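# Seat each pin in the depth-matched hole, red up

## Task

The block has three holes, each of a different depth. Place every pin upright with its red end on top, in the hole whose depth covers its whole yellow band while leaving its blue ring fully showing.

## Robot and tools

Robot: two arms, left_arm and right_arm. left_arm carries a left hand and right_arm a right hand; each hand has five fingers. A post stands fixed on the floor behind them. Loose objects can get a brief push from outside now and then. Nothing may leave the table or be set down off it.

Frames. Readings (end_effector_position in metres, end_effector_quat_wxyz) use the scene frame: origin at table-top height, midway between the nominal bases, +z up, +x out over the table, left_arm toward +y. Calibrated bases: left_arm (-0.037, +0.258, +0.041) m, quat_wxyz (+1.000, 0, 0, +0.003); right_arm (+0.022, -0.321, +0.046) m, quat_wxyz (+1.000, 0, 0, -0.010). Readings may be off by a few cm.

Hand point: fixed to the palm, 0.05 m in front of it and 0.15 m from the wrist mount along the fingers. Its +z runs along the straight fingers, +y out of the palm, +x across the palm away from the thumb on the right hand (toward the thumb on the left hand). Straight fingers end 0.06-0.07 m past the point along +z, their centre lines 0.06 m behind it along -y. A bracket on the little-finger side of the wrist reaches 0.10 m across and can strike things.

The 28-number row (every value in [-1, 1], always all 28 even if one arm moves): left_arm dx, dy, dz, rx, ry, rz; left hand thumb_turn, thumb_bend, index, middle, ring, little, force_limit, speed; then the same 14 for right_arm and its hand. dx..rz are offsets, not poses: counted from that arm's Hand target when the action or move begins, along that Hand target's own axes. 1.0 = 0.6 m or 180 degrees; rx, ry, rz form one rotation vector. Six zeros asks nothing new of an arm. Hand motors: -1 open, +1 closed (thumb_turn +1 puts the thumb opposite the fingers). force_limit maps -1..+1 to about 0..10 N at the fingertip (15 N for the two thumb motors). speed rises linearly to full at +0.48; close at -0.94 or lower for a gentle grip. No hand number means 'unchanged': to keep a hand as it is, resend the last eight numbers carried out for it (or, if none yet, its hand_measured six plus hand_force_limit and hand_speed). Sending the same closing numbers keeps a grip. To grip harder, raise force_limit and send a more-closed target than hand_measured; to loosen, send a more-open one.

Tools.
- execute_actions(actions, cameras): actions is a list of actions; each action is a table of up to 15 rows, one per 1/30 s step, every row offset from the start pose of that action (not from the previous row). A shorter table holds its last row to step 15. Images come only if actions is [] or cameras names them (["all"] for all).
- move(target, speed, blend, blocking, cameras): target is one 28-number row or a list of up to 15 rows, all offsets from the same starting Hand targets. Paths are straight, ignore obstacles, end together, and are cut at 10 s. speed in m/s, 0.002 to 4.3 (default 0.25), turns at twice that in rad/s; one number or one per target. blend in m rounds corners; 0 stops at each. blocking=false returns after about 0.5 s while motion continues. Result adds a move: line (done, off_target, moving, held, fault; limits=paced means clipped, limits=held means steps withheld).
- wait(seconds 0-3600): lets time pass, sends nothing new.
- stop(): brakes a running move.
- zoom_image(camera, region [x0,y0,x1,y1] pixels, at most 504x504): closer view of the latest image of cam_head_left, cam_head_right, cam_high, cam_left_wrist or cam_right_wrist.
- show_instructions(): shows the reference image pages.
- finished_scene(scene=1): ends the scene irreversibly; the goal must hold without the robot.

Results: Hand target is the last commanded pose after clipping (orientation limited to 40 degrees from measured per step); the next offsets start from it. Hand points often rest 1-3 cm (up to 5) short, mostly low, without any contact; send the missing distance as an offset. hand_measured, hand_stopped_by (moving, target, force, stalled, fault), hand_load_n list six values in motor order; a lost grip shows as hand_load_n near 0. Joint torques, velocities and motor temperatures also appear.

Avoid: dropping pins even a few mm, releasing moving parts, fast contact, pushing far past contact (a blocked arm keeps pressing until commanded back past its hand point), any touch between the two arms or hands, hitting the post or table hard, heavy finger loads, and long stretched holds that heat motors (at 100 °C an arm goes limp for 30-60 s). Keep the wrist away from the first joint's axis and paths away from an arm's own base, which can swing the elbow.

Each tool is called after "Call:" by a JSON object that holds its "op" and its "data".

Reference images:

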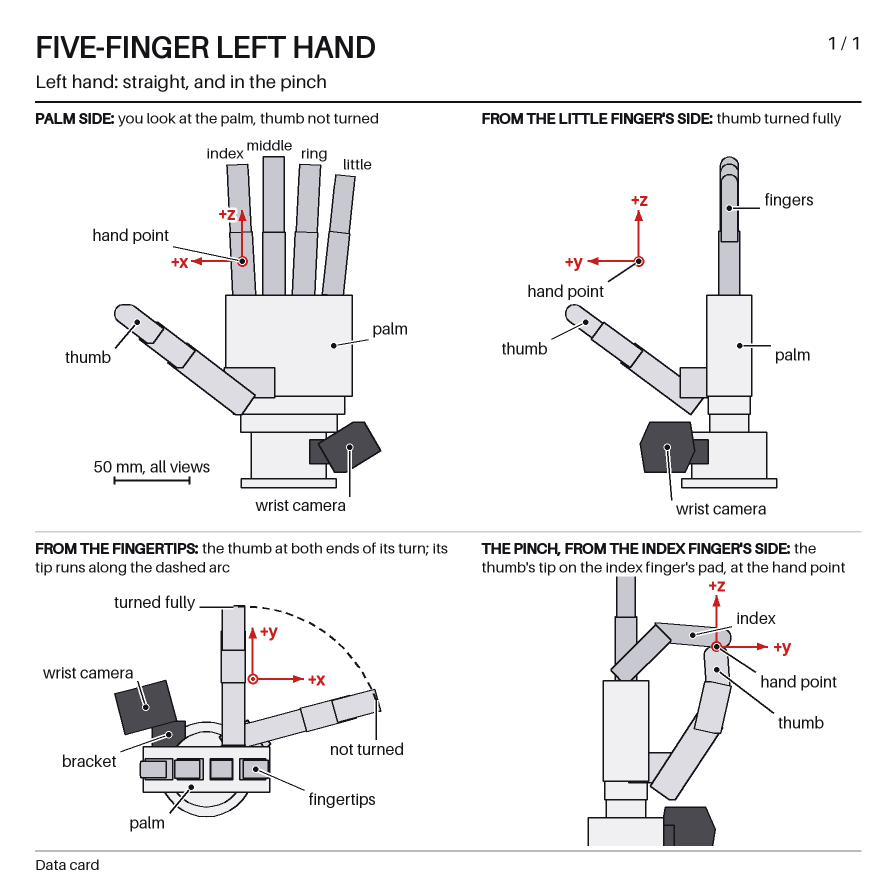

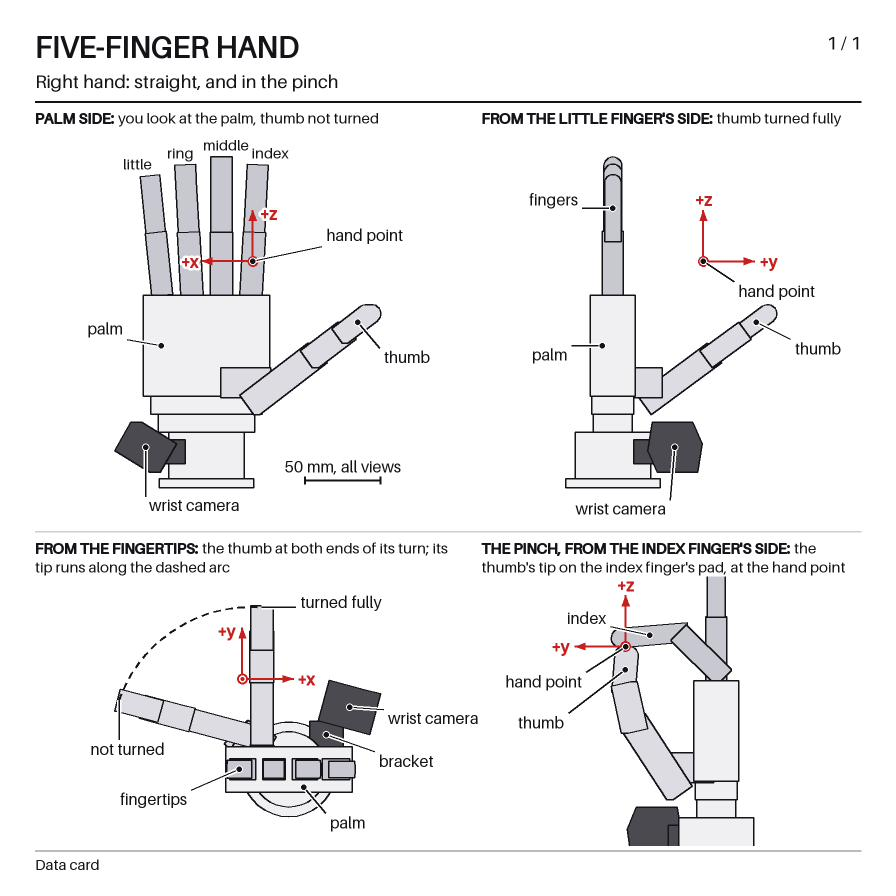

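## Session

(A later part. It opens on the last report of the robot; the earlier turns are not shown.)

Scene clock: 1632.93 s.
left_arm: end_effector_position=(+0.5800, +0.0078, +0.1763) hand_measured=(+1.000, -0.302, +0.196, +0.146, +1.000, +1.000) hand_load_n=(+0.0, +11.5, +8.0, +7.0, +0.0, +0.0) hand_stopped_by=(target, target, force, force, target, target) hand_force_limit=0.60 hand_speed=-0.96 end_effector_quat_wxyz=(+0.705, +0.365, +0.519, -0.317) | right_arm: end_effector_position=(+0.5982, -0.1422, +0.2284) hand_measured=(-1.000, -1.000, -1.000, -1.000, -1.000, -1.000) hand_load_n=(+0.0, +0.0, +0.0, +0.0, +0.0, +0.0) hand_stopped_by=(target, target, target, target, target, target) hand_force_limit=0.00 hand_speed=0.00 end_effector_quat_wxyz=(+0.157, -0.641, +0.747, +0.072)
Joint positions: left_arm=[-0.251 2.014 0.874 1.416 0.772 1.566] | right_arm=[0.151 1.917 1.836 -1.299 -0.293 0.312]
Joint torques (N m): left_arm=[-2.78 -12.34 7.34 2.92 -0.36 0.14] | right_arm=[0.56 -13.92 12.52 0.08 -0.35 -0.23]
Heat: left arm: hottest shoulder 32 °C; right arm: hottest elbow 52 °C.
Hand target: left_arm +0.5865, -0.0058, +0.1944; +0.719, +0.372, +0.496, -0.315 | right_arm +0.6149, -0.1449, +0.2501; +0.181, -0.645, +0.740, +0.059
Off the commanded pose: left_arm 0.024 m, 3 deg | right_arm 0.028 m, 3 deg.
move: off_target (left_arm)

Call:
{"op": "move", "data": {"target": [-0.0041,-0.0158,-0.0015,0,0,0,1,-0.30,0.31,0.31,1,1,0.6,-0.96,0,0,0,0,0,0,-1,-1,-1,-1,-1,-1,0,0.0], "speed": 0.03}}

Scene clock: 1634.53 s.
left_arm: end_effector_position=(+0.5761, -0.0035, +0.1766) hand_measured=(+1.000, -0.302, +0.196, +0.146, +1.000, +1.000) hand_load_n=(+0.0, +11.5, +8.0, +7.5, +0.0, +0.0) hand_stopped_by=(target, target, force, force, target, target) hand_force_limit=0.60 hand_speed=-0.96 end_effector_quat_wxyz=(+0.704, +0.366, +0.517, -0.321) | right_arm: end_effector_position=(+0.5982, -0.1422, +0.2284) hand_measured=(-1.000, -1.000, -1.000, -1.000, -1.000, -1.000) hand_load_n=(+0.0, +0.0, +0.0, +0.0, +0.0, +0.0) hand_stopped_by=(target, target, target, target, target, target) hand_force_limit=0.00 hand_speed=0.00 end_effector_quat_wxyz=(+0.157, -0.641, +0.747, +0.072)
Joint positions: left_arm=[-0.273 2.014 0.874 1.416 0.76 1.566] | right_arm=[0.151 1.917 1.836 -1.299 -0.293 0.312]
Joint torques (N m): left_arm=[-2.55 -12.98 5.42 3.18 -0.34 0.16] | right_arm=[0.79 -13.8 12.56 0.12 -0.37 -0.23]
Heat: left arm: hottest shoulder 32 °C; right arm: hottest elbow 52 °C.
Hand target: left_arm +0.5775, -0.0098, +0.1945; +0.719, +0.372, +0.496, -0.315 | right_arm +0.6149, -0.1449, +0.2501; +0.181, -0.645, +0.740, +0.059
Off the commanded pose: left_arm 0.019 m, 3 deg | right_arm 0.028 m, 3 deg.
move: off_target (left_arm)

Call:
{"op": "execute_actions", "data": {"actions": [], "cameras": ["cam_right_wrist","cam_high"]}}

Call:
{"op": "zoom_image", "data": {"camera": "cam_right_wrist", "region": [360, 245, 390, 275]}}

Call:
{"op": "zoom_image", "data": {"camera": "cam_high", "region": [485, 155, 515, 185]}}

Scene clock: 1635.33 s.
left_arm: end_effector_position=(+0.5785, +0.0021, +0.1766) hand_measured=(+1.000, -0.302, +0.196, +0.146, +1.000, +1.000) hand_load_n=(+0.0, +12.0, +7.5, +7.5, +0.0, +0.5) hand_stopped_by=(target, target, force, force, target, target) hand_force_limit=0.60 hand_speed=-0.96 end_effector_quat_wxyz=(+0.705, +0.364, +0.519, -0.318) | right_arm: end_effector_position=(+0.5982, -0.1422, +0.2284) hand_measured=(-1.000, -1.000, -1.000, -1.000, -1.000, -1.000) hand_load_n=(+0.0, +0.0, +0.0, +0.0, +0.0, +0.0) hand_stopped_by=(target, target, target, target, target, target) hand_force_limit=0.00 hand_speed=0.00 end_effector_quat_wxyz=(+0.157, -0.641, +0.747, +0.072)
Joint positions: left_arm=[-0.264 2.014 0.874 1.416 0.76 1.566] | right_arm=[0.151 1.917 1.836 -1.299 -0.293 0.312]
Joint velocities: within noise
Joint torques (N m): left_arm=[-3.6 -13.16 5.53 3.17 -0.33 0.2] | right_arm=[0.73 -13.8 12.55 0.09 -0.34 -0.25]
Motor temperatures (°C): left_arm=[27 32 29 23 21 20] | right_arm=[22 32 52 22 24 23]
Heat: left arm: hottest shoulder 32 °C; right arm: hottest elbow 52 °C.
Hand target: left_arm +0.5775, -0.0098, +0.1945; +0.719, +0.372, +0.496, -0.315 | right_arm +0.6149, -0.1449, +0.2501; +0.181, -0.645, +0.740, +0.059
Off the commanded pose: left_arm 0.022 m, 3 deg | right_arm 0.028 m, 3 deg.
camera_calibration:
cam_right_wrist: T_world_to_cam=[[-0.97006, -0.0836, -0.22803, 0.62524], [-0.2226, 0.68158, 0.69706, 0.07315], [0.09715, 0.72695, -0.67978, 0.31928]] pos_world=[0.59179, -0.22969, 0.30863]
Images, in order (width x height): cam_high 896x504, cam_right_wrist 672x504.

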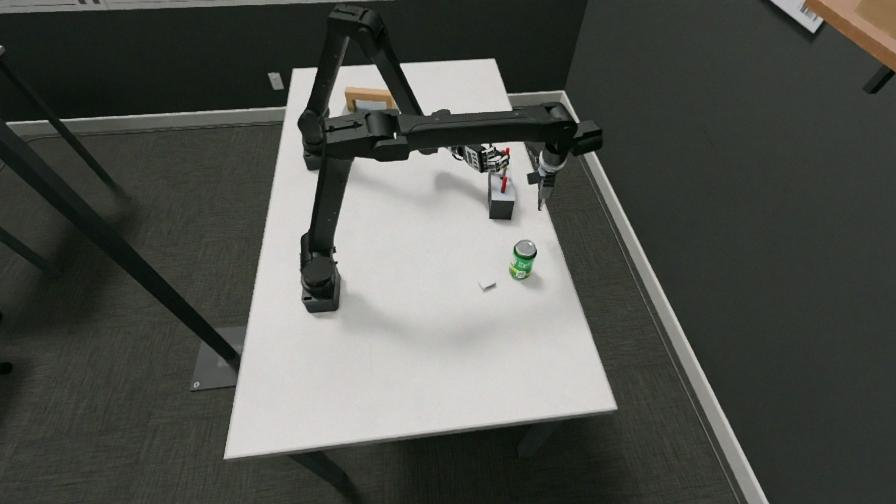

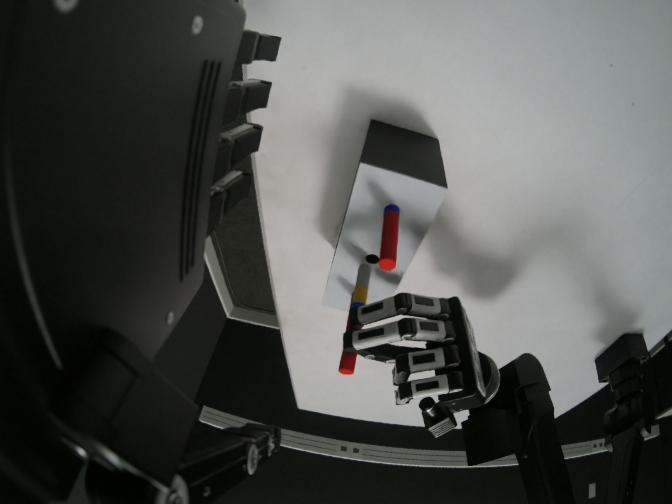

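Scaled by 16.800 from the camera's image (finer frame: 960x720).

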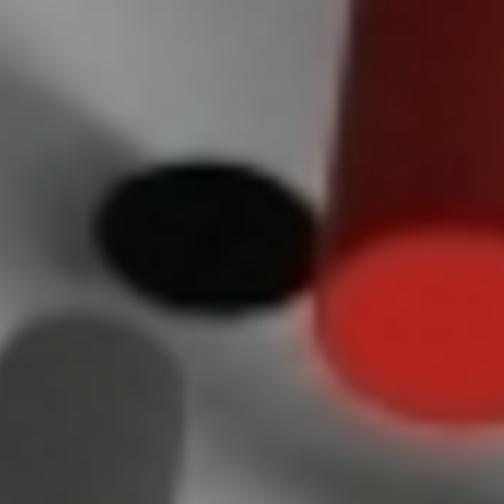

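Scaled by 16.800 from the camera's image (finer frame: 1280x720).

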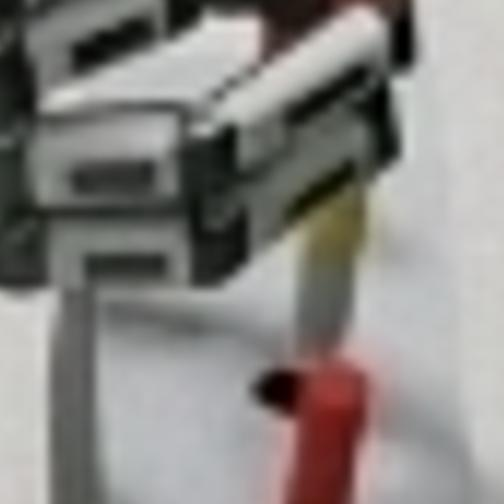

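Call:
{"op": "move", "data": {"target": [-0.0018,-0.0079,0.0002,0.0086,0.0012,-0.0001,1,-0.30,0.31,0.31,1,1,0.6,-0.96,0,0,0,0,0,0,-1,-1,-1,-1,-1,-1,0,0.0], "speed": 0.03}}

Scene clock: 1638.97 s.
left_arm: end_effector_position=(+0.5751, -0.0018, +0.1759) hand_measured=(+1.000, -0.302, +0.196, +0.146, +1.000, +1.000) hand_load_n=(+0.0, +12.0, +8.0, +7.5, +0.0, +0.0) hand_stopped_by=(target, target, force, force, target, target) hand_force_limit=0.60 hand_speed=-0.96 end_effector_quat_wxyz=(+0.700, +0.373, +0.514, -0.325) | right_arm: end_effector_position=(+0.5982, -0.1422, +0.2284) hand_measured=(-1.000, -1.000, -1.000, -1.000, -1.000, -1.000) hand_load_n=(+0.0, +0.0, +0.0, +0.0, +0.0, +0.0) hand_stopped_by=(target, target, target, target, target, target) hand_force_limit=0.00 hand_speed=0.00 end_effector_quat_wxyz=(+0.157, -0.641, +0.747, +0.072)
Joint positions: left_arm=[-0.264 2.014 0.874 1.416 0.786 1.566] | right_arm=[0.151 1.917 1.836 -1.299 -0.293 0.312]
Joint torques (N m): left_arm=[-3.19 -13.92 5.18 2.92 -0.15 0.21] | right_arm=[0.79 -13.63 12.48 0.09 -0.35 -0.23]
Heat: left arm: hottest shoulder 33 °C; right arm: hottest elbow 52 °C.
Hand target: left_arm +0.5733, -0.0123, +0.1944; +0.712, +0.383, +0.493, -0.321 | right_arm +0.6149, -0.1449, +0.2501; +0.181, -0.645, +0.740, +0.059
Off the commanded pose: left_arm 0.021 m, 3 deg | right_arm 0.028 m, 3 deg.
move: off_target (left_arm)

Call:
{"op": "move", "data": {"target": [-0.0031,-0.0083,-0.0046,0,0,0,1,-0.30,0.31,0.31,1,1,0.6,-0.96,0,0,0,0,0,0,-1,-1,-1,-1,-1,-1,0,0.0], "speed": 0.03}}

Scene clock: 1640.90 s.
left_arm: end_effector_position=(+0.5723, -0.0011, +0.1721) hand_measured=(+1.000, -0.302, +0.196, +0.146, +1.000, +1.000) hand_load_n=(+0.0, +12.0, +8.0, +7.5, +0.0, +0.0) hand_stopped_by=(target, target, force, force, target, target) hand_force_limit=0.60 hand_speed=-0.96 end_effector_quat_wxyz=(+0.698, +0.372, +0.518, -0.326) | right_arm: end_effector_position=(+0.5982, -0.1422, +0.2284) hand_measured=(-1.000, -1.000, -1.000, -1.000, -1.000, -1.000) hand_load_n=(+0.0, +0.0, +0.0, +0.0, +0.0, +0.0) hand_stopped_by=(target, target, target, target, target, target) hand_force_limit=0.00 hand_speed=0.00 end_effector_quat_wxyz=(+0.157, -0.641, +0.747, +0.072)
Joint positions: left_arm=[-0.264 2.014 0.864 1.416 0.786 1.566] | right_arm=[0.151 1.917 1.836 -1.299 -0.293 0.312]
Joint torques (N m): left_arm=[-3.37 -13.45 4.42 3.21 -0.29 0.25] | right_arm=[0.85 -13.8 12.55 0.14 -0.35 -0.24]
Heat: left arm: hottest shoulder 33 °C; right arm: hottest elbow 52 °C.
Hand target: left_arm +0.5673, -0.0122, +0.1945; +0.712, +0.383, +0.493, -0.321 | right_arm +0.6149, -0.1449, +0.2501; +0.181, -0.645, +0.740, +0.059
Off the commanded pose: left_arm 0.025 m, 4 deg | right_arm 0.028 m, 3 deg.
move: off_target (left_arm)

Call:
{"op": "move", "data": {"target": [0,0.0032,-0.001,-0.0034,0.0008,0.0008,1,-0.30,0.31,0.31,1,1,0.6,-0.96,0,0,0,0,0,0,-1,-1,-1,-1,-1,-1,0,0.0], "speed": 0.03, "cameras": ["cam_right_wrist","cam_high"]}}

Call:
{"op": "zoom_image", "data": {"camera": "cam_right_wrist", "region": [360, 245, 390, 275]}}

Call:
{"op": "zoom_image", "data": {"camera": "cam_high", "region": [485, 155, 515, 185]}}

Scene clock: 1642.63 s.
left_arm: end_effector_position=(+0.5738, +0.0005, +0.1724) hand_measured=(+1.000, -0.302, +0.196, +0.146, +1.000, +1.000) hand_load_n=(+0.0, +12.0, +8.0, +7.0, +0.0, +0.0) hand_stopped_by=(target, target, force, force, target, target) hand_force_limit=0.60 hand_speed=-0.96 end_effector_quat_wxyz=(+0.700, +0.369, +0.520, -0.323) | right_arm: end_effector_position=(+0.5982, -0.1422, +0.2284) hand_measured=(-1.000, -1.000, -1.000, -1.000, -1.000, -1.000) hand_load_n=(+0.0, +0.0, +0.0, +0.0, +0.5, +0.0) hand_stopped_by=(target, target, target, target, target, target) hand_force_limit=0.00 hand_speed=0.00 end_effector_quat_wxyz=(+0.157, -0.641, +0.747, +0.072)
Joint positions: left_arm=[-0.264 2.014 0.864 1.416 0.775 1.566] | right_arm=[0.151 1.917 1.836 -1.299 -0.293 0.312]
Joint torques (N m): left_arm=[-3.02 -13.74 4.3 3.15 -0.33 0.28] | right_arm=[0.73 -13.92 12.52 0.05 -0.35 -0.24]
Heat: left arm: hottest shoulder 33 °C; right arm: hottest elbow 52 °C.
Hand target: left_arm +0.5687, -0.0107, +0.1948; +0.714, +0.380, +0.495, -0.317 | right_arm +0.6149, -0.1449, +0.2501; +0.181, -0.645, +0.740, +0.059
Off the commanded pose: left_arm 0.026 m, 4 deg | right_arm 0.028 m, 3 deg.
move: off_target (left_arm)
cam_right_wrist: T_world_to_cam=[[-0.97006, -0.0836, -0.22803, 0.62524], [-0.2226, 0.68158, 0.69706, 0.07315], [0.09715, 0.72695, -0.67978, 0.31928]] pos_world=[0.59179, -0.22969, 0.30863]
Images, in order (width x height): cam_high 896x504, cam_right_wrist 672x504.

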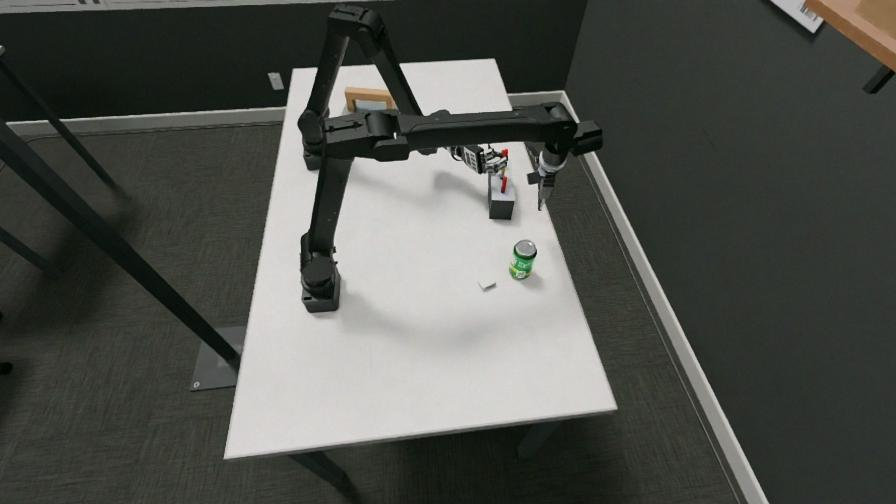

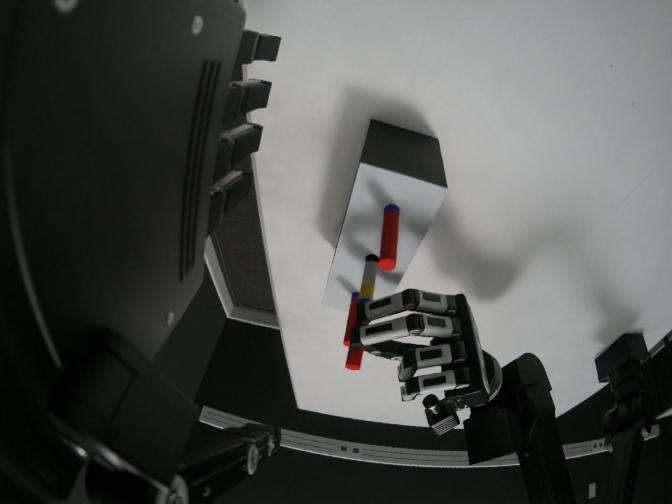

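Scaled by 16.800 from the camera's image (finer frame: 960x720).

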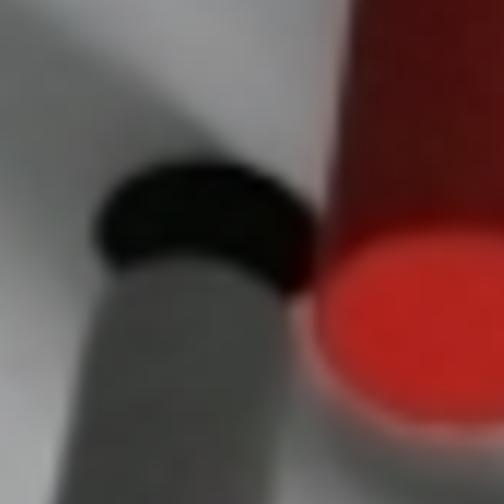

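Scaled by 16.800 from the camera's image (finer frame: 1280x720).

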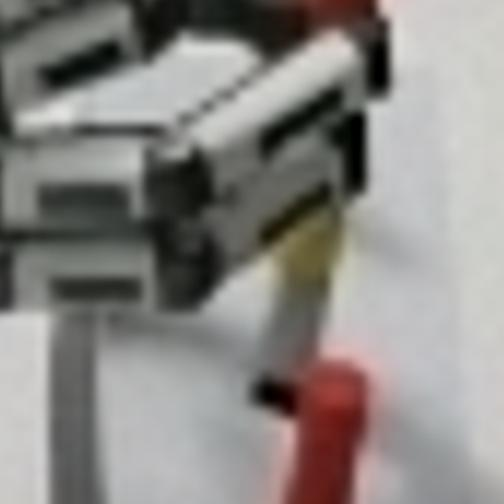

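Call:
{"op": "move", "data": {"target": [0.0111,-0.0027,-0.0026,0,0,0,1,-0.30,0.31,0.31,1,1,0.6,-0.96,0,0,0,0,0,0,-1,-1,-1,-1,-1,-1,0,0.0], "speed": 0.03}}

Scene clock: 1645.03 s.
left_arm: end_effector_position=(+0.5735, +0.0006, +0.1743) hand_measured=(+1.000, -0.302, +0.196, +0.146, +1.000, +1.000) hand_load_n=(+0.0, +11.5, +8.0, +7.5, +0.0, +0.0) hand_stopped_by=(target, target, force, force, target, target) hand_force_limit=0.60 hand_speed=-0.96 end_effector_quat_wxyz=(+0.702, +0.369, +0.517, -0.322) | right_arm: end_effector_position=(+0.5982, -0.1422, +0.2284) hand_measured=(-1.000, -1.000, -1.000, -1.000, -1.000, -1.000) hand_load_n=(+0.0, +0.0, +0.0, +0.0, +0.0, +0.0) hand_stopped_by=(target, target, target, target, target, target) hand_force_limit=0.00 hand_speed=0.00 end_effector_quat_wxyz=(+0.157, -0.641, +0.747, +0.072)
Joint positions: left_arm=[-0.264 2.014 0.864 1.424 0.775 1.566] | right_arm=[0.151 1.917 1.836 -1.299 -0.293 0.312]
Joint torques (N m): left_arm=[-3.66 -12.86 4.59 3.56 -0.31 0.24] | right_arm=[0.85 -13.8 12.48 0.13 -0.35 -0.24]
Heat: left arm: hottest shoulder 33 °C; right arm: hottest elbow 52 °C.
Hand target: left_arm +0.5687, -0.0107, +0.1877; +0.714, +0.380, +0.495, -0.317 | right_arm +0.6149, -0.1449, +0.2501; +0.181, -0.645, +0.740, +0.059
Off the commanded pose: left_arm 0.018 m, 3 deg | right_arm 0.028 m, 3 deg.
move: off_target (left_arm)

Call:
{"op": "move", "data": {"target": [0.0095,-0.0023,-0.0022,-0.0007,0.0049,-0.0082,1,-0.30,0.31,0.31,1,1,0.6,-0.96,0,0,0,0,0,0,-1,-1,-1,-1,-1,-1,0,0.0], "speed": 0.03}}

Scene clock: 1646.70 s.
left_arm: end_effector_position=(+0.5737, +0.0008, +0.1744) hand_measured=(+1.000, -0.302, +0.196, +0.146, +1.000, +1.000) hand_load_n=(+0.0, +12.0, +8.0, +7.5, +0.0, +0.0) hand_stopped_by=(target, target, force, force, target, target) hand_force_limit=0.60 hand_speed=-0.96 end_effector_quat_wxyz=(+0.702, +0.369, +0.517, -0.322) | right_arm: end_effector_position=(+0.5982, -0.1422, +0.2284) hand_measured=(-1.000, -1.000, -1.000, -1.000, -1.000, -1.000) hand_load_n=(+0.0, +0.0, +0.0, +0.0, +0.0, +0.0) hand_stopped_by=(target, target, target, target, target, target) hand_force_limit=0.00 hand_speed=0.00 end_effector_quat_wxyz=(+0.157, -0.641, +0.747, +0.072)
Joint positions: left_arm=[-0.264 2.014 0.864 1.424 0.773 1.566] | right_arm=[0.151 1.917 1.836 -1.299 -0.293 0.312]
Joint torques (N m): left_arm=[-3.25 -12.34 4.21 2.67 -0.34 0.16] | right_arm=[0.79 -13.68 12.48 0.12 -0.35 -0.23]
Heat: left arm: hottest shoulder 33 °C; right arm: hottest elbow 52 °C.
Hand target: left_arm +0.5687, -0.0108, +0.1817; +0.707, +0.375, +0.506, -0.323 | right_arm +0.6149, -0.1449, +0.2501; +0.181, -0.645, +0.740, +0.059
Off the commanded pose: left_arm 0.015 m, 2 deg | right_arm 0.028 m, 3 deg.
move: off_target (left_arm)

Call:
{"op": "move", "data": {"target": [0.0096,-0.0020,-0.0021,-0.0007,0.0049,-0.0082,1,-0.30,0.31,0.31,1,1,0.6,-0.96,0,0,0,0,0,0,-1,-1,-1,-1,-1,-1,0,0.0], "speed": 0.03}}

Scene clock: 1648.10 s.
left_arm: end_effector_position=(+0.5725, +0.0007, +0.1710) hand_measured=(+1.000, -0.302, +0.196, +0.146, +1.000, +1.000) hand_load_n=(+0.0, +12.0, +8.0, +7.5, +0.0, +0.0) hand_stopped_by=(target, target, force, force, target, target) hand_force_limit=0.60 hand_speed=-0.96 end_effector_quat_wxyz=(+0.699, +0.367, +0.521, -0.323) | right_arm: end_effector_position=(+0.5982, -0.1422, +0.2284) hand_measured=(-1.000, -1.000, -1.000, -1.000, -1.000, -1.000) hand_load_n=(+0.0, +0.0, +0.0, +0.0, +0.0, +0.0) hand_stopped_by=(target, target, target, target, target, target) hand_force_limit=0.00 hand_speed=0.00 end_effector_quat_wxyz=(+0.157, -0.641, +0.747, +0.072)
Joint positions: left_arm=[-0.265 2.014 0.86 1.418 0.77 1.566] | right_arm=[0.151 1.917 1.836 -1.299 -0.293 0.312]
Joint torques (N m): left_arm=[-3.55 -13.1 4.29 2.17 -0.34 0.07] | right_arm=[0.79 -13.98 12.55 0.08 -0.35 -0.23]
Heat: left arm: hottest shoulder 33 °C; right arm: hottest elbow 52 °C.
Hand target: left_arm +0.5687, -0.0107, +0.1757; +0.699, +0.370, +0.516, -0.328 | right_arm +0.6149, -0.1449, +0.2501; +0.181, -0.645, +0.740, +0.059
Off the commanded pose: left_arm 0.013 m, 1 deg | right_arm 0.028 m, 3 deg.
move: off_target (left_arm)

Call:
{"op": "move", "data": {"target": [0.0089,0.0013,0,-0.0006,0.0041,-0.0068,1,-0.30,0.31,0.31,1,1,0.6,-0.96,0,0,0,0,0,0,-1,-1,-1,-1,-1,-1,0,0.0], "speed": 0.03, "cameras": ["cam_right_wrist","cam_high"]}}

Call:
{"op": "zoom_image", "data": {"camera": "cam_right_wrist", "region": [360, 245, 390, 275]}}

Call:
{"op": "zoom_image", "data": {"camera": "cam_high", "region": [485, 155, 515, 185]}}

Scene clock: 1649.80 s.
left_arm: end_effector_position=(+0.5732, +0.0007, +0.1670) hand_measured=(+1.000, -0.302, +0.196, +0.146, +1.000, +1.000) hand_load_n=(+0.0, +12.0, +8.0, +7.5, +0.0, +0.0) hand_stopped_by=(target, target, force, force, target, target) hand_force_limit=0.60 hand_speed=-0.96 end_effector_quat_wxyz=(+0.695, +0.365, +0.528, -0.325) | right_arm: end_effector_position=(+0.5982, -0.1422, +0.2284) hand_measured=(-1.000, -1.000, -1.000, -1.000, -1.000, -1.000) hand_load_n=(+0.0, +0.0, +0.0, +0.0, +0.0, +0.0) hand_stopped_by=(target, target, target, target, target, target) hand_force_limit=0.00 hand_speed=0.00 end_effector_quat_wxyz=(+0.157, -0.641, +0.747, +0.072)
Joint positions: left_arm=[-0.265 2.014 0.86 1.402 0.769 1.565] | right_arm=[0.151 1.917 1.836 -1.299 -0.293 0.312]
Joint torques (N m): left_arm=[-3.66 -12.63 4.64 1.85 -0.31 -0.02] | right_arm=[0.85 -13.68 12.52 0.09 -0.34 -0.24]
Heat: left arm: hottest shoulder 33 °C; right arm: hottest elbow 52 °C.
Hand target: left_arm +0.5707, -0.0107, +0.1707; +0.692, +0.366, +0.525, -0.333 | right_arm +0.6149, -0.1449, +0.2501; +0.181, -0.645, +0.740, +0.059
Off the commanded pose: left_arm 0.012 m, 1 deg | right_arm 0.028 m, 3 deg.
move: off_target (left_arm)
cam_right_wrist: T_world_to_cam=[[-0.97006, -0.0836, -0.22803, 0.62524], [-0.2226, 0.68158, 0.69706, 0.07315], [0.09715, 0.72695, -0.67978, 0.31928]] pos_world=[0.59179, -0.22969, 0.30863]
Images, in order (width x height): cam_high 896x504, cam_right_wrist 672x504.

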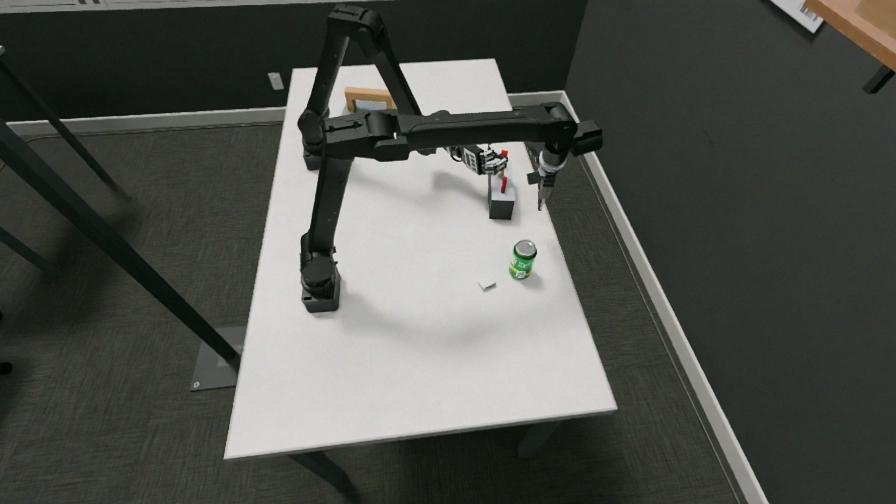

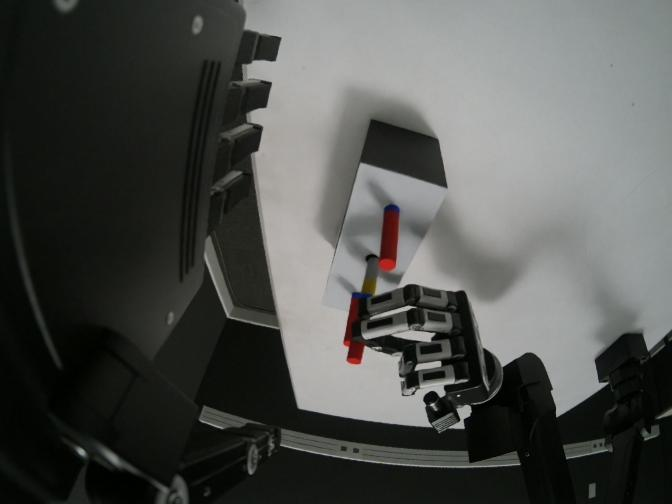

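Scaled by 16.800 from the camera's image (finer frame: 960x720).

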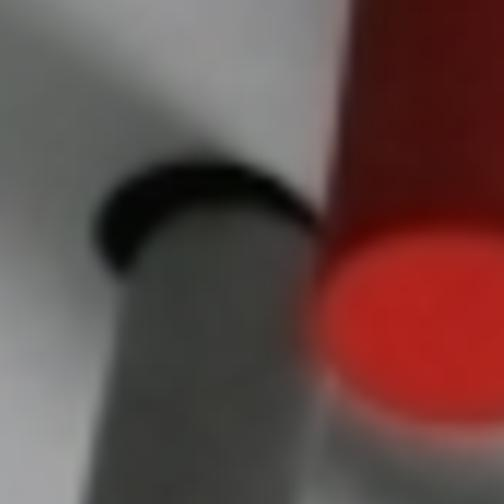

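Scaled by 16.800 from the camera's image (finer frame: 1280x720).

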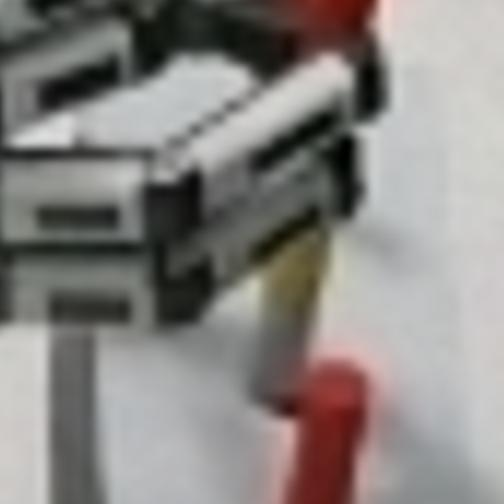

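Call:
{"op": "move", "data": {"target": [0,0.0013,0.0008,0,0,0.0064,1,-0.30,0.31,0.31,1,1,0.6,-0.96,0,0,0,0,0,0,-1,-1,-1,-1,-1,-1,0,0.0], "speed": 0.03}}

Scene clock: 1654.53 s.
left_arm: end_effector_position=(+0.5732, +0.0007, +0.1670) hand_measured=(+1.000, -0.302, +0.196, +0.146, +1.000, +1.000) hand_load_n=(+0.0, +12.0, +8.0, +7.5, +0.5, +0.5) hand_stopped_by=(target, target, force, force, target, target) hand_force_limit=0.60 hand_speed=-0.96 end_effector_quat_wxyz=(+0.695, +0.365, +0.528, -0.325) | right_arm: end_effector_position=(+0.5982, -0.1422, +0.2284) hand_measured=(-1.000, -1.000, -1.000, -1.000, -1.000, -1.000) hand_load_n=(+0.0, +0.0, +0.0, +0.0, +0.0, +0.0) hand_stopped_by=(target, target, target, target, target, target) hand_force_limit=0.00 hand_speed=0.00 end_effector_quat_wxyz=(+0.157, -0.641, +0.747, +0.072)
Joint positions: left_arm=[-0.265 2.014 0.86 1.402 0.769 1.565] | right_arm=[0.151 1.917 1.836 -1.299 -0.293 0.312]
Joint torques (N m): left_arm=[-3.49 -12.4 4.89 1.92 -0.31 0.2] | right_arm=[0.73 -13.8 12.52 0.08 -0.35 -0.25]
Heat: left arm: hottest shoulder 33 °C; right arm: hottest elbow 52 °C.
Hand target: left_arm +0.5716, -0.0108, +0.1709; +0.696, +0.371, +0.521, -0.326 | right_arm +0.6149, -0.1449, +0.2501; +0.181, -0.645, +0.740, +0.059
Off the commanded pose: left_arm 0.012 m, 1 deg | right_arm 0.028 m, 3 deg.
move: off_target (left_arm)

Call:
{"op": "move", "data": {"target": [0,0.0006,0,0,0,0.0095,1,-0.30,0.31,0.31,1,1,0.6,-0.96,0,0,0,0,0,0,-1,-1,-1,-1,-1,-1,0,0.0], "speed": 0.03}}

Scene clock: 1656.00 s.
left_arm: end_effector_position=(+0.5734, +0.0010, +0.1679) hand_measured=(+1.000, -0.302, +0.196, +0.146, +1.000, +1.000) hand_load_n=(+0.0, +11.5, +8.0, +7.5, +0.0, +0.0) hand_stopped_by=(target, target, force, force, target, target) hand_force_limit=0.60 hand_speed=-0.96 end_effector_quat_wxyz=(+0.697, +0.369, +0.525, -0.320) | right_arm: end_effector_position=(+0.5982, -0.1422, +0.2284) hand_measured=(-1.000, -1.000, -1.000, -1.000, -1.000, -1.000) hand_load_n=(+0.0, +0.0, +0.0, +0.0, +0.0, +0.0) hand_stopped_by=(target, target, target, target, target, target) hand_force_limit=0.00 hand_speed=0.00 end_effector_quat_wxyz=(+0.157, -0.641, +0.747, +0.072)
Joint positions: left_arm=[-0.265 2.014 0.86 1.402 0.769 1.579] | right_arm=[0.151 1.917 1.836 -1.299 -0.293 0.312]
Joint torques (N m): left_arm=[-2.78 -12.28 4.98 2.19 -0.29 0.34] | right_arm=[0.79 -13.74 12.52 0.08 -0.36 -0.22]
Heat: left arm: hottest shoulder 33 °C; right arm: hottest elbow 52 °C.
Hand target: left_arm +0.5719, -0.0106, +0.1710; +0.701, +0.379, +0.516, -0.315 | right_arm +0.6149, -0.1449, +0.2501; +0.181, -0.645, +0.740, +0.059
Off the commanded pose: left_arm 0.012 m, 2 deg | right_arm 0.028 m, 3 deg.
move: off_target (left_arm)

Call:
{"op": "move", "data": {"target": [0.0003,-0.0026,0.0043,0,0,0,1,-0.30,0.31,0.31,1,1,0.6,-0.96,0,0,0,0,0,0,-1,-1,-1,-1,-1,-1,0,0.0], "speed": 0.03}}

Scene clock: 1657.53 s.
left_arm: end_effector_position=(+0.5714, -0.0045, +0.1682) hand_measured=(+1.000, -0.302, +0.196, +0.146, +1.000, +1.000) hand_load_n=(+0.0, +11.5, +7.5, +7.5, +0.0, +0.0) hand_stopped_by=(target, target, force, force, target, target) hand_force_limit=0.60 hand_speed=-0.96 end_effector_quat_wxyz=(+0.697, +0.370, +0.523, -0.321) | right_arm: end_effector_position=(+0.5982, -0.1422, +0.2284) hand_measured=(-1.000, -1.000, -1.000, -1.000, -1.000, -1.000) hand_load_n=(+0.0, +0.0, +0.0, +0.0, +0.0, +0.0) hand_stopped_by=(target, target, target, target, target, target) hand_force_limit=0.00 hand_speed=0.00 end_effector_quat_wxyz=(+0.157, -0.641, +0.747, +0.072)
Joint positions: left_arm=[-0.276 2.014 0.86 1.402 0.763 1.582] | right_arm=[0.151 1.917 1.836 -1.299 -0.293 0.312]
Joint torques (N m): left_arm=[-3.25 -12.34 5.08 2.02 -0.28 0.35] | right_arm=[0.62 -13.63 12.59 0.06 -0.34 -0.24]
Heat: left arm: hottest shoulder 33 °C; right arm: hottest elbow 52 °C.
Hand target: left_arm +0.5719, -0.0136, +0.1709; +0.701, +0.379, +0.516, -0.315 | right_arm +0.6149, -0.1449, +0.2501; +0.181, -0.645, +0.740, +0.059
Off the commanded pose: left_arm 0.009 m, 2 deg | right_arm 0.028 m, 3 deg.
move: done

Call:
{"op": "move", "data": {"target": [0.0001,0.0064,-0.0020,-0.0061,0.0013,0.0011,1,-0.30,0.31,0.31,1,1,0.6,-0.96,0,0,0,0,0,0,-1,-1,-1,-1,-1,-1,0,0.0], "speed": 0.03, "cameras": ["cam_right_wrist","cam_high"]}}

Call:
{"op": "zoom_image", "data": {"camera": "cam_right_wrist", "region": [360, 245, 390, 275]}}

Call:
{"op": "zoom_image", "data": {"camera": "cam_high", "region": [485, 155, 515, 185]}}

Scene clock: 1659.30 s.
left_arm: end_effector_position=(+0.5744, -0.0014, +0.1671) hand_measured=(+1.000, -0.302, +0.196, +0.146, +1.000, +1.000) hand_load_n=(+0.0, +12.0, +8.0, +7.5, +0.0, +0.0) hand_stopped_by=(target, target, force, force, target, target) hand_force_limit=0.60 hand_speed=-0.96 end_effector_quat_wxyz=(+0.699, +0.365, +0.529, -0.314) | right_arm: end_effector_position=(+0.5982, -0.1422, +0.2284) hand_measured=(-1.000, -1.000, -1.000, -1.000, -1.000, -1.000) hand_load_n=(+0.0, +0.0, +0.0, +0.0, +0.0, +0.0) hand_stopped_by=(target, target, target, target, target, target) hand_force_limit=0.00 hand_speed=0.00 end_effector_quat_wxyz=(+0.157, -0.641, +0.747, +0.072)
Joint positions: left_arm=[-0.276 2.014 0.86 1.395 0.743 1.588] | right_arm=[0.151 1.917 1.836 -1.299 -0.293 0.312]
Joint torques (N m): left_arm=[-2.9 -12.16 5.08 1.95 -0.34 0.35] | right_arm=[0.91 -13.98 12.55 0.09 -0.35 -0.24]
Heat: left arm: hottest shoulder 33 °C; right arm: hottest elbow 52 °C.
Hand target: left_arm +0.5745, -0.0106, +0.1715; +0.704, +0.374, +0.520, -0.308 | right_arm +0.6149, -0.1449, +0.2501; +0.181, -0.645, +0.740, +0.059
Off the commanded pose: left_arm 0.010 m, 2 deg | right_arm 0.028 m, 3 deg.
move: done
cam_right_wrist: T_world_to_cam=[[-0.97006, -0.0836, -0.22803, 0.62524], [-0.2226, 0.68158, 0.69706, 0.07315], [0.09715, 0.72695, -0.67978, 0.31928]] pos_world=[0.59179, -0.22969, 0.30863]
Images, in order (width x height): cam_high 896x504, cam_right_wrist 672x504.

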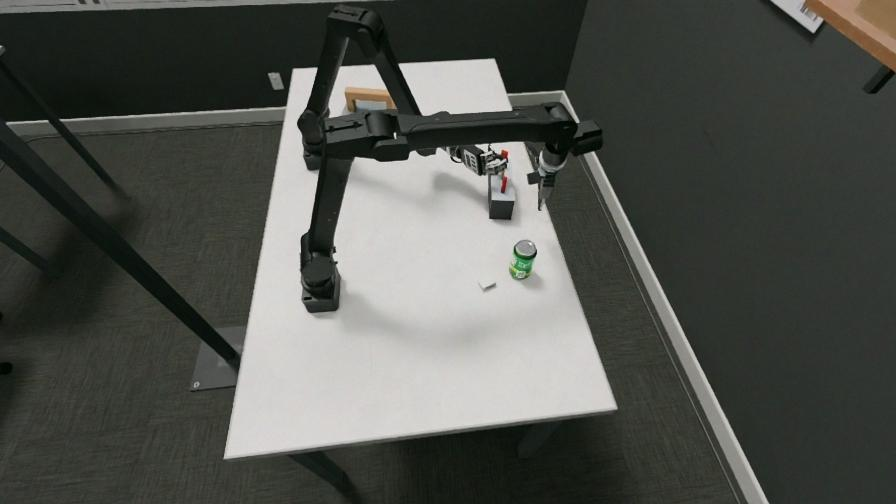

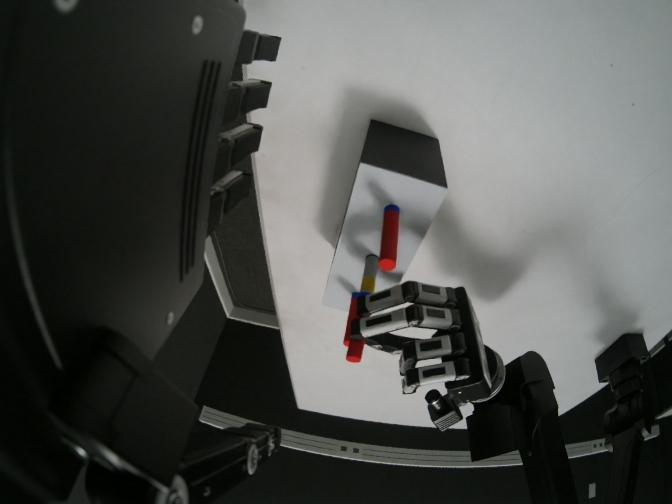

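Scaled by 16.800 from the camera's image (finer frame: 960x720).

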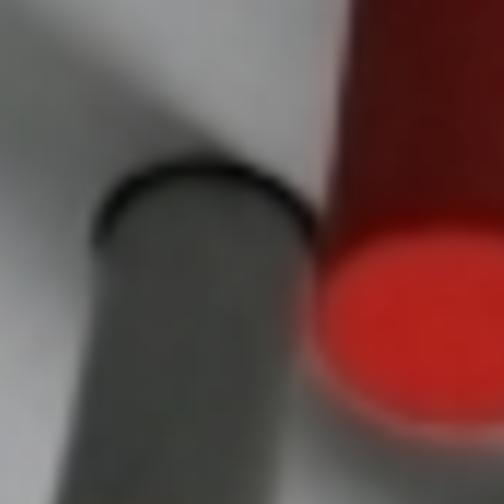

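Scaled by 16.800 from the camera's image (finer frame: 1280x720).

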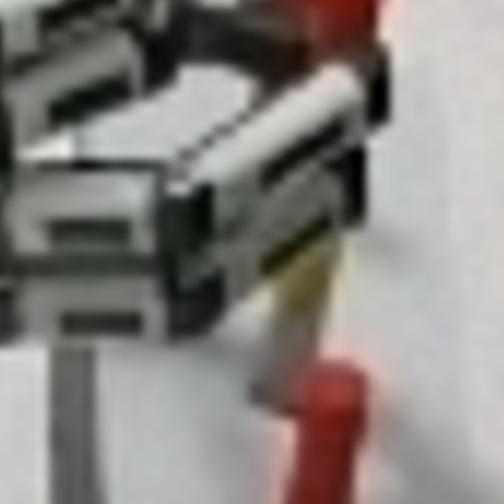

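Call:
{"op": "move", "data": {"target": [0.0085,-0.0003,-0.0007,-0.0003,0.0037,-0.0059,1,-0.30,0.31,0.31,1,1,0.6,-0.96,0,0,0,0,0,0,-1,-1,-1,-1,-1,-1,0,0.0], "speed": 0.03}}

Scene clock: 1661.23 s.
left_arm: end_effector_position=(+0.5750, -0.0013, +0.1632) hand_measured=(+1.000, -0.302, +0.196, +0.146, +1.000, +1.000) hand_load_n=(+0.0, +12.0, +8.5, +7.0, +0.0, +0.0) hand_stopped_by=(target, target, force, force, target, target) hand_force_limit=0.60 hand_speed=-0.96 end_effector_quat_wxyz=(+0.695, +0.363, +0.535, -0.316) | right_arm: end_effector_position=(+0.5982, -0.1422, +0.2284) hand_measured=(-1.000, -1.000, -1.000, -1.000, -1.000, -1.000) hand_load_n=(+0.0, +0.0, +0.0, +0.0, +0.0, +0.0) hand_stopped_by=(target, target, target, target, target, target) hand_force_limit=0.00 hand_speed=0.00 end_effector_quat_wxyz=(+0.157, -0.641, +0.747, +0.072)
Joint positions: left_arm=[-0.276 2.014 0.86 1.379 0.741 1.588] | right_arm=[0.151 1.917 1.836 -1.299 -0.293 0.312]
Joint torques (N m): left_arm=[-3.02 -11.81 5.15 2.02 -0.28 0.29] | right_arm=[0.79 -13.63 12.59 0.06 -0.36 -0.25]
Heat: left arm: hottest shoulder 33 °C; right arm: hottest elbow 52 °C.
Hand target: left_arm +0.5755, -0.0106, +0.1664; +0.698, +0.371, +0.527, -0.312 | right_arm +0.6149, -0.1449, +0.2501; +0.181, -0.645, +0.740, +0.059
Off the commanded pose: left_arm 0.010 m, 1 deg | right_arm 0.028 m, 3 deg.
move: done

Call:
{"op": "move", "data": {"target": [0.0085,-0.0003,-0.0007,-0.0002,0.0027,-0.0043,1,-0.30,0.31,0.31,1,1,0.6,-0.96,0,0,0,0,0,0,-1,-1,-1,-1,-1,-1,0,0.0], "speed": 0.03, "cameras": ["cam_right_wrist","cam_high"]}}

Call:
{"op": "zoom_image", "data": {"camera": "cam_right_wrist", "region": [360, 245, 390, 275]}}

Call:
{"op": "zoom_image", "data": {"camera": "cam_high", "region": [485, 155, 515, 185]}}

Scene clock: 1663.03 s.
left_arm: end_effector_position=(+0.5752, -0.0014, +0.1612) hand_measured=(+1.000, -0.302, +0.196, +0.146, +1.000, +1.000) hand_load_n=(+0.0, +12.0, +9.0, +6.5, +0.0, +0.0) hand_stopped_by=(target, target, force, force, target, target) hand_force_limit=0.60 hand_speed=-0.96 end_effector_quat_wxyz=(+0.692, +0.363, +0.537, -0.316) | right_arm: end_effector_position=(+0.5982, -0.1422, +0.2284) hand_measured=(-1.000, -1.000, -1.000, -1.000, -1.000, -1.000) hand_load_n=(+0.0, +0.0, +0.0, +0.0, +0.0, +0.0) hand_stopped_by=(target, target, target, target, target, target) hand_force_limit=0.00 hand_speed=0.00 end_effector_quat_wxyz=(+0.157, -0.641, +0.747, +0.072)
Joint positions: left_arm=[-0.276 2.014 0.86 1.372 0.741 1.588] | right_arm=[0.151 1.917 1.836 -1.299 -0.293 0.312]
Joint torques (N m): left_arm=[-3.25 -11.81 5.35 2.07 -0.26 0.19] | right_arm=[0.79 -14.04 12.49 0.09 -0.35 -0.23]
Heat: left arm: hottest shoulder 33 °C; right arm: hottest elbow 52 °C.
Hand target: left_arm +0.5764, -0.0105, +0.1614; +0.694, +0.368, +0.533, -0.315 | right_arm +0.6149, -0.1449, +0.2501; +0.181, -0.645, +0.740, +0.059
Off the commanded pose: left_arm 0.009 m, 1 deg | right_arm 0.028 m, 3 deg.
move: done
cam_right_wrist: T_world_to_cam=[[-0.97006, -0.0836, -0.22803, 0.62524], [-0.2226, 0.68158, 0.69706, 0.07315], [0.09715, 0.72695, -0.67978, 0.31928]] pos_world=[0.59179, -0.22969, 0.30863]
Images, in order (width x height): cam_high 896x504, cam_right_wrist 672x504.

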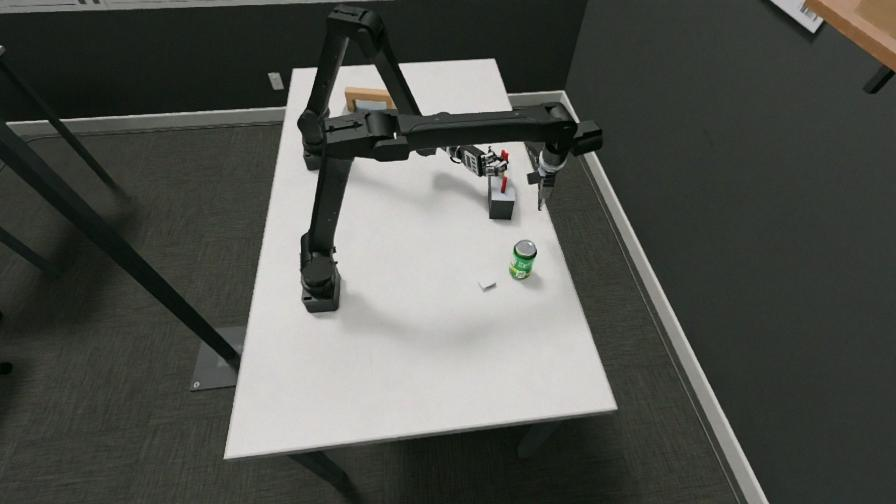

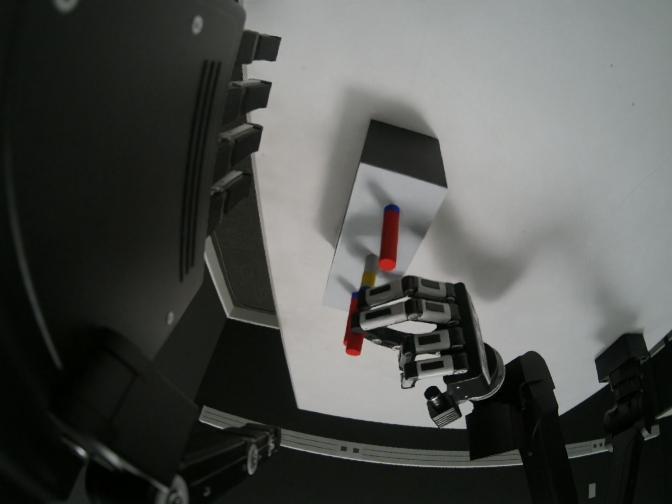

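Scaled by 16.800 from the camera's image (finer frame: 960x720).

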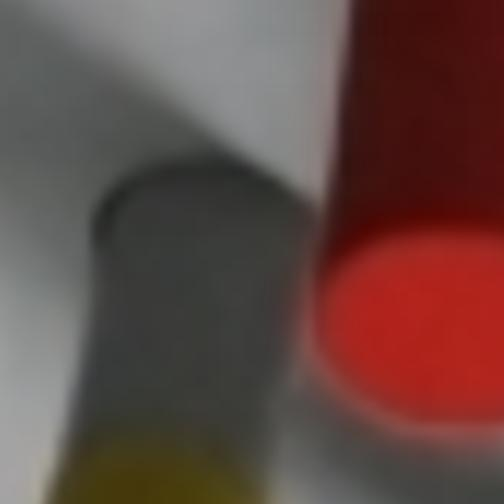

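Scaled by 16.800 from the camera's image (finer frame: 1280x720).

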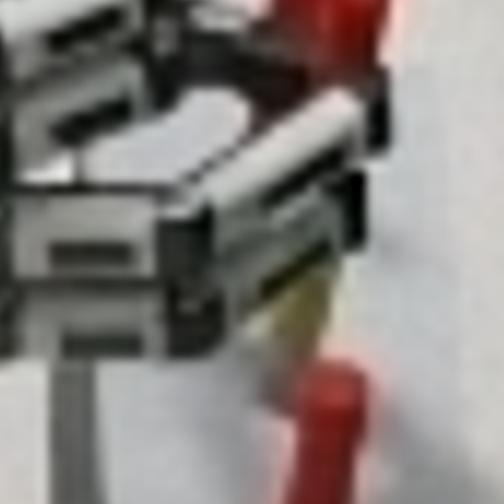

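Call:
{"op": "move", "data": {"target": [0.0128,-0.0010,-0.0015,-0.0001,0.0010,-0.0016,1,-0.30,0.31,0.31,1,1,0.6,-0.96,0,0,0,0,0,0,-1,-1,-1,-1,-1,-1,0,0.0], "speed": 0.03}}

Scene clock: 1664.97 s.
left_arm: end_effector_position=(+0.5743, -0.0032, +0.1547) hand_measured=(+1.000, -0.302, +0.196, +0.146, +1.000, +1.000) hand_load_n=(+0.0, +11.5, +7.0, +8.5, +0.0, +0.0) hand_stopped_by=(target, target, force, force, target, target) hand_force_limit=0.60 hand_speed=-0.96 end_effector_quat_wxyz=(+0.689, +0.363, +0.540, -0.318) | right_arm: end_effector_position=(+0.5982, -0.1422, +0.2284) hand_measured=(-1.000, -1.000, -1.000, -1.000, -1.000, -1.000) hand_load_n=(+0.0, +0.0, +0.0, +0.0, +0.0, +0.0) hand_stopped_by=(target, target, target, target, target, target) hand_force_limit=0.00 hand_speed=0.00 end_effector_quat_wxyz=(+0.157, -0.641, +0.747, +0.072)
Joint positions: left_arm=[-0.279 2.025 0.86 1.373 0.741 1.588] | right_arm=[0.151 1.917 1.836 -1.299 -0.293 0.312]
Joint torques (N m): left_arm=[-3.14 -11.52 5.56 2.41 -0.27 0.18] | right_arm=[0.85 -13.63 12.53 0.13 -0.35 -0.23]
Heat: left arm: hottest shoulder 33 °C; right arm: hottest elbow 52 °C.
Hand target: left_arm +0.5773, -0.0104, +0.1537; +0.692, +0.367, +0.535, -0.317 | right_arm +0.6149, -0.1449, +0.2501; +0.181, -0.645, +0.740, +0.059
Off the commanded pose: left_arm 0.008 m, 1 deg | right_arm 0.028 m, 3 deg.
move: done

Call:
{"op": "move", "data": {"target": [0.0142,0.0019,-0.0094,-0.0005,-0.0035,0.0009,1,-0.30,0.31,0.31,1,1,0.6,-0.96,0,0,0,0,0,0,-1,-1,-1,-1,-1,-1,0,0.0], "speed": 0.03}}

Scene clock: 1667.33 s.
left_arm: end_effector_position=(+0.5725, -0.0031, +0.1480) hand_measured=(+1.000, -0.302, +0.196, +0.146, +1.000, +1.000) hand_load_n=(+0.0, +12.0, +6.5, +9.0, +0.0, +0.0) hand_stopped_by=(target, target, force, force, target, target) hand_force_limit=0.60 hand_speed=-0.96 end_effector_quat_wxyz=(+0.693, +0.366, +0.535, -0.316) | right_arm: end_effector_position=(+0.5982, -0.1422, +0.2284) hand_measured=(-1.000, -1.000, -1.000, -1.000, -1.000, -1.000) hand_load_n=(+0.0, +0.0, +0.0, +0.0, +0.0, +0.0) hand_stopped_by=(target, target, target, target, target, target) hand_force_limit=0.00 hand_speed=0.00 end_effector_quat_wxyz=(+0.157, -0.641, +0.747, +0.072)
Joint positions: left_arm=[-0.279 2.051 0.86 1.41 0.744 1.594] | right_arm=[0.151 1.917 1.836 -1.299 -0.293 0.312]
Joint torques (N m): left_arm=[-2.2 -10.46 5.68 3.07 -0.1 0.08] | right_arm=[1.03 -13.74 12.51 0.09 -0.36 -0.24]
Heat: left arm: hottest shoulder 33 °C; right arm: hottest elbow 52 °C.
Hand target: left_arm +0.5773, -0.0054, +0.1447; +0.696, +0.366, +0.531, -0.317 | right_arm +0.6149, -0.1449, +0.2501; +0.181, -0.645, +0.740, +0.059
Off the commanded pose: left_arm 0.006 m, 1 deg | right_arm 0.028 m, 3 deg.
move: done


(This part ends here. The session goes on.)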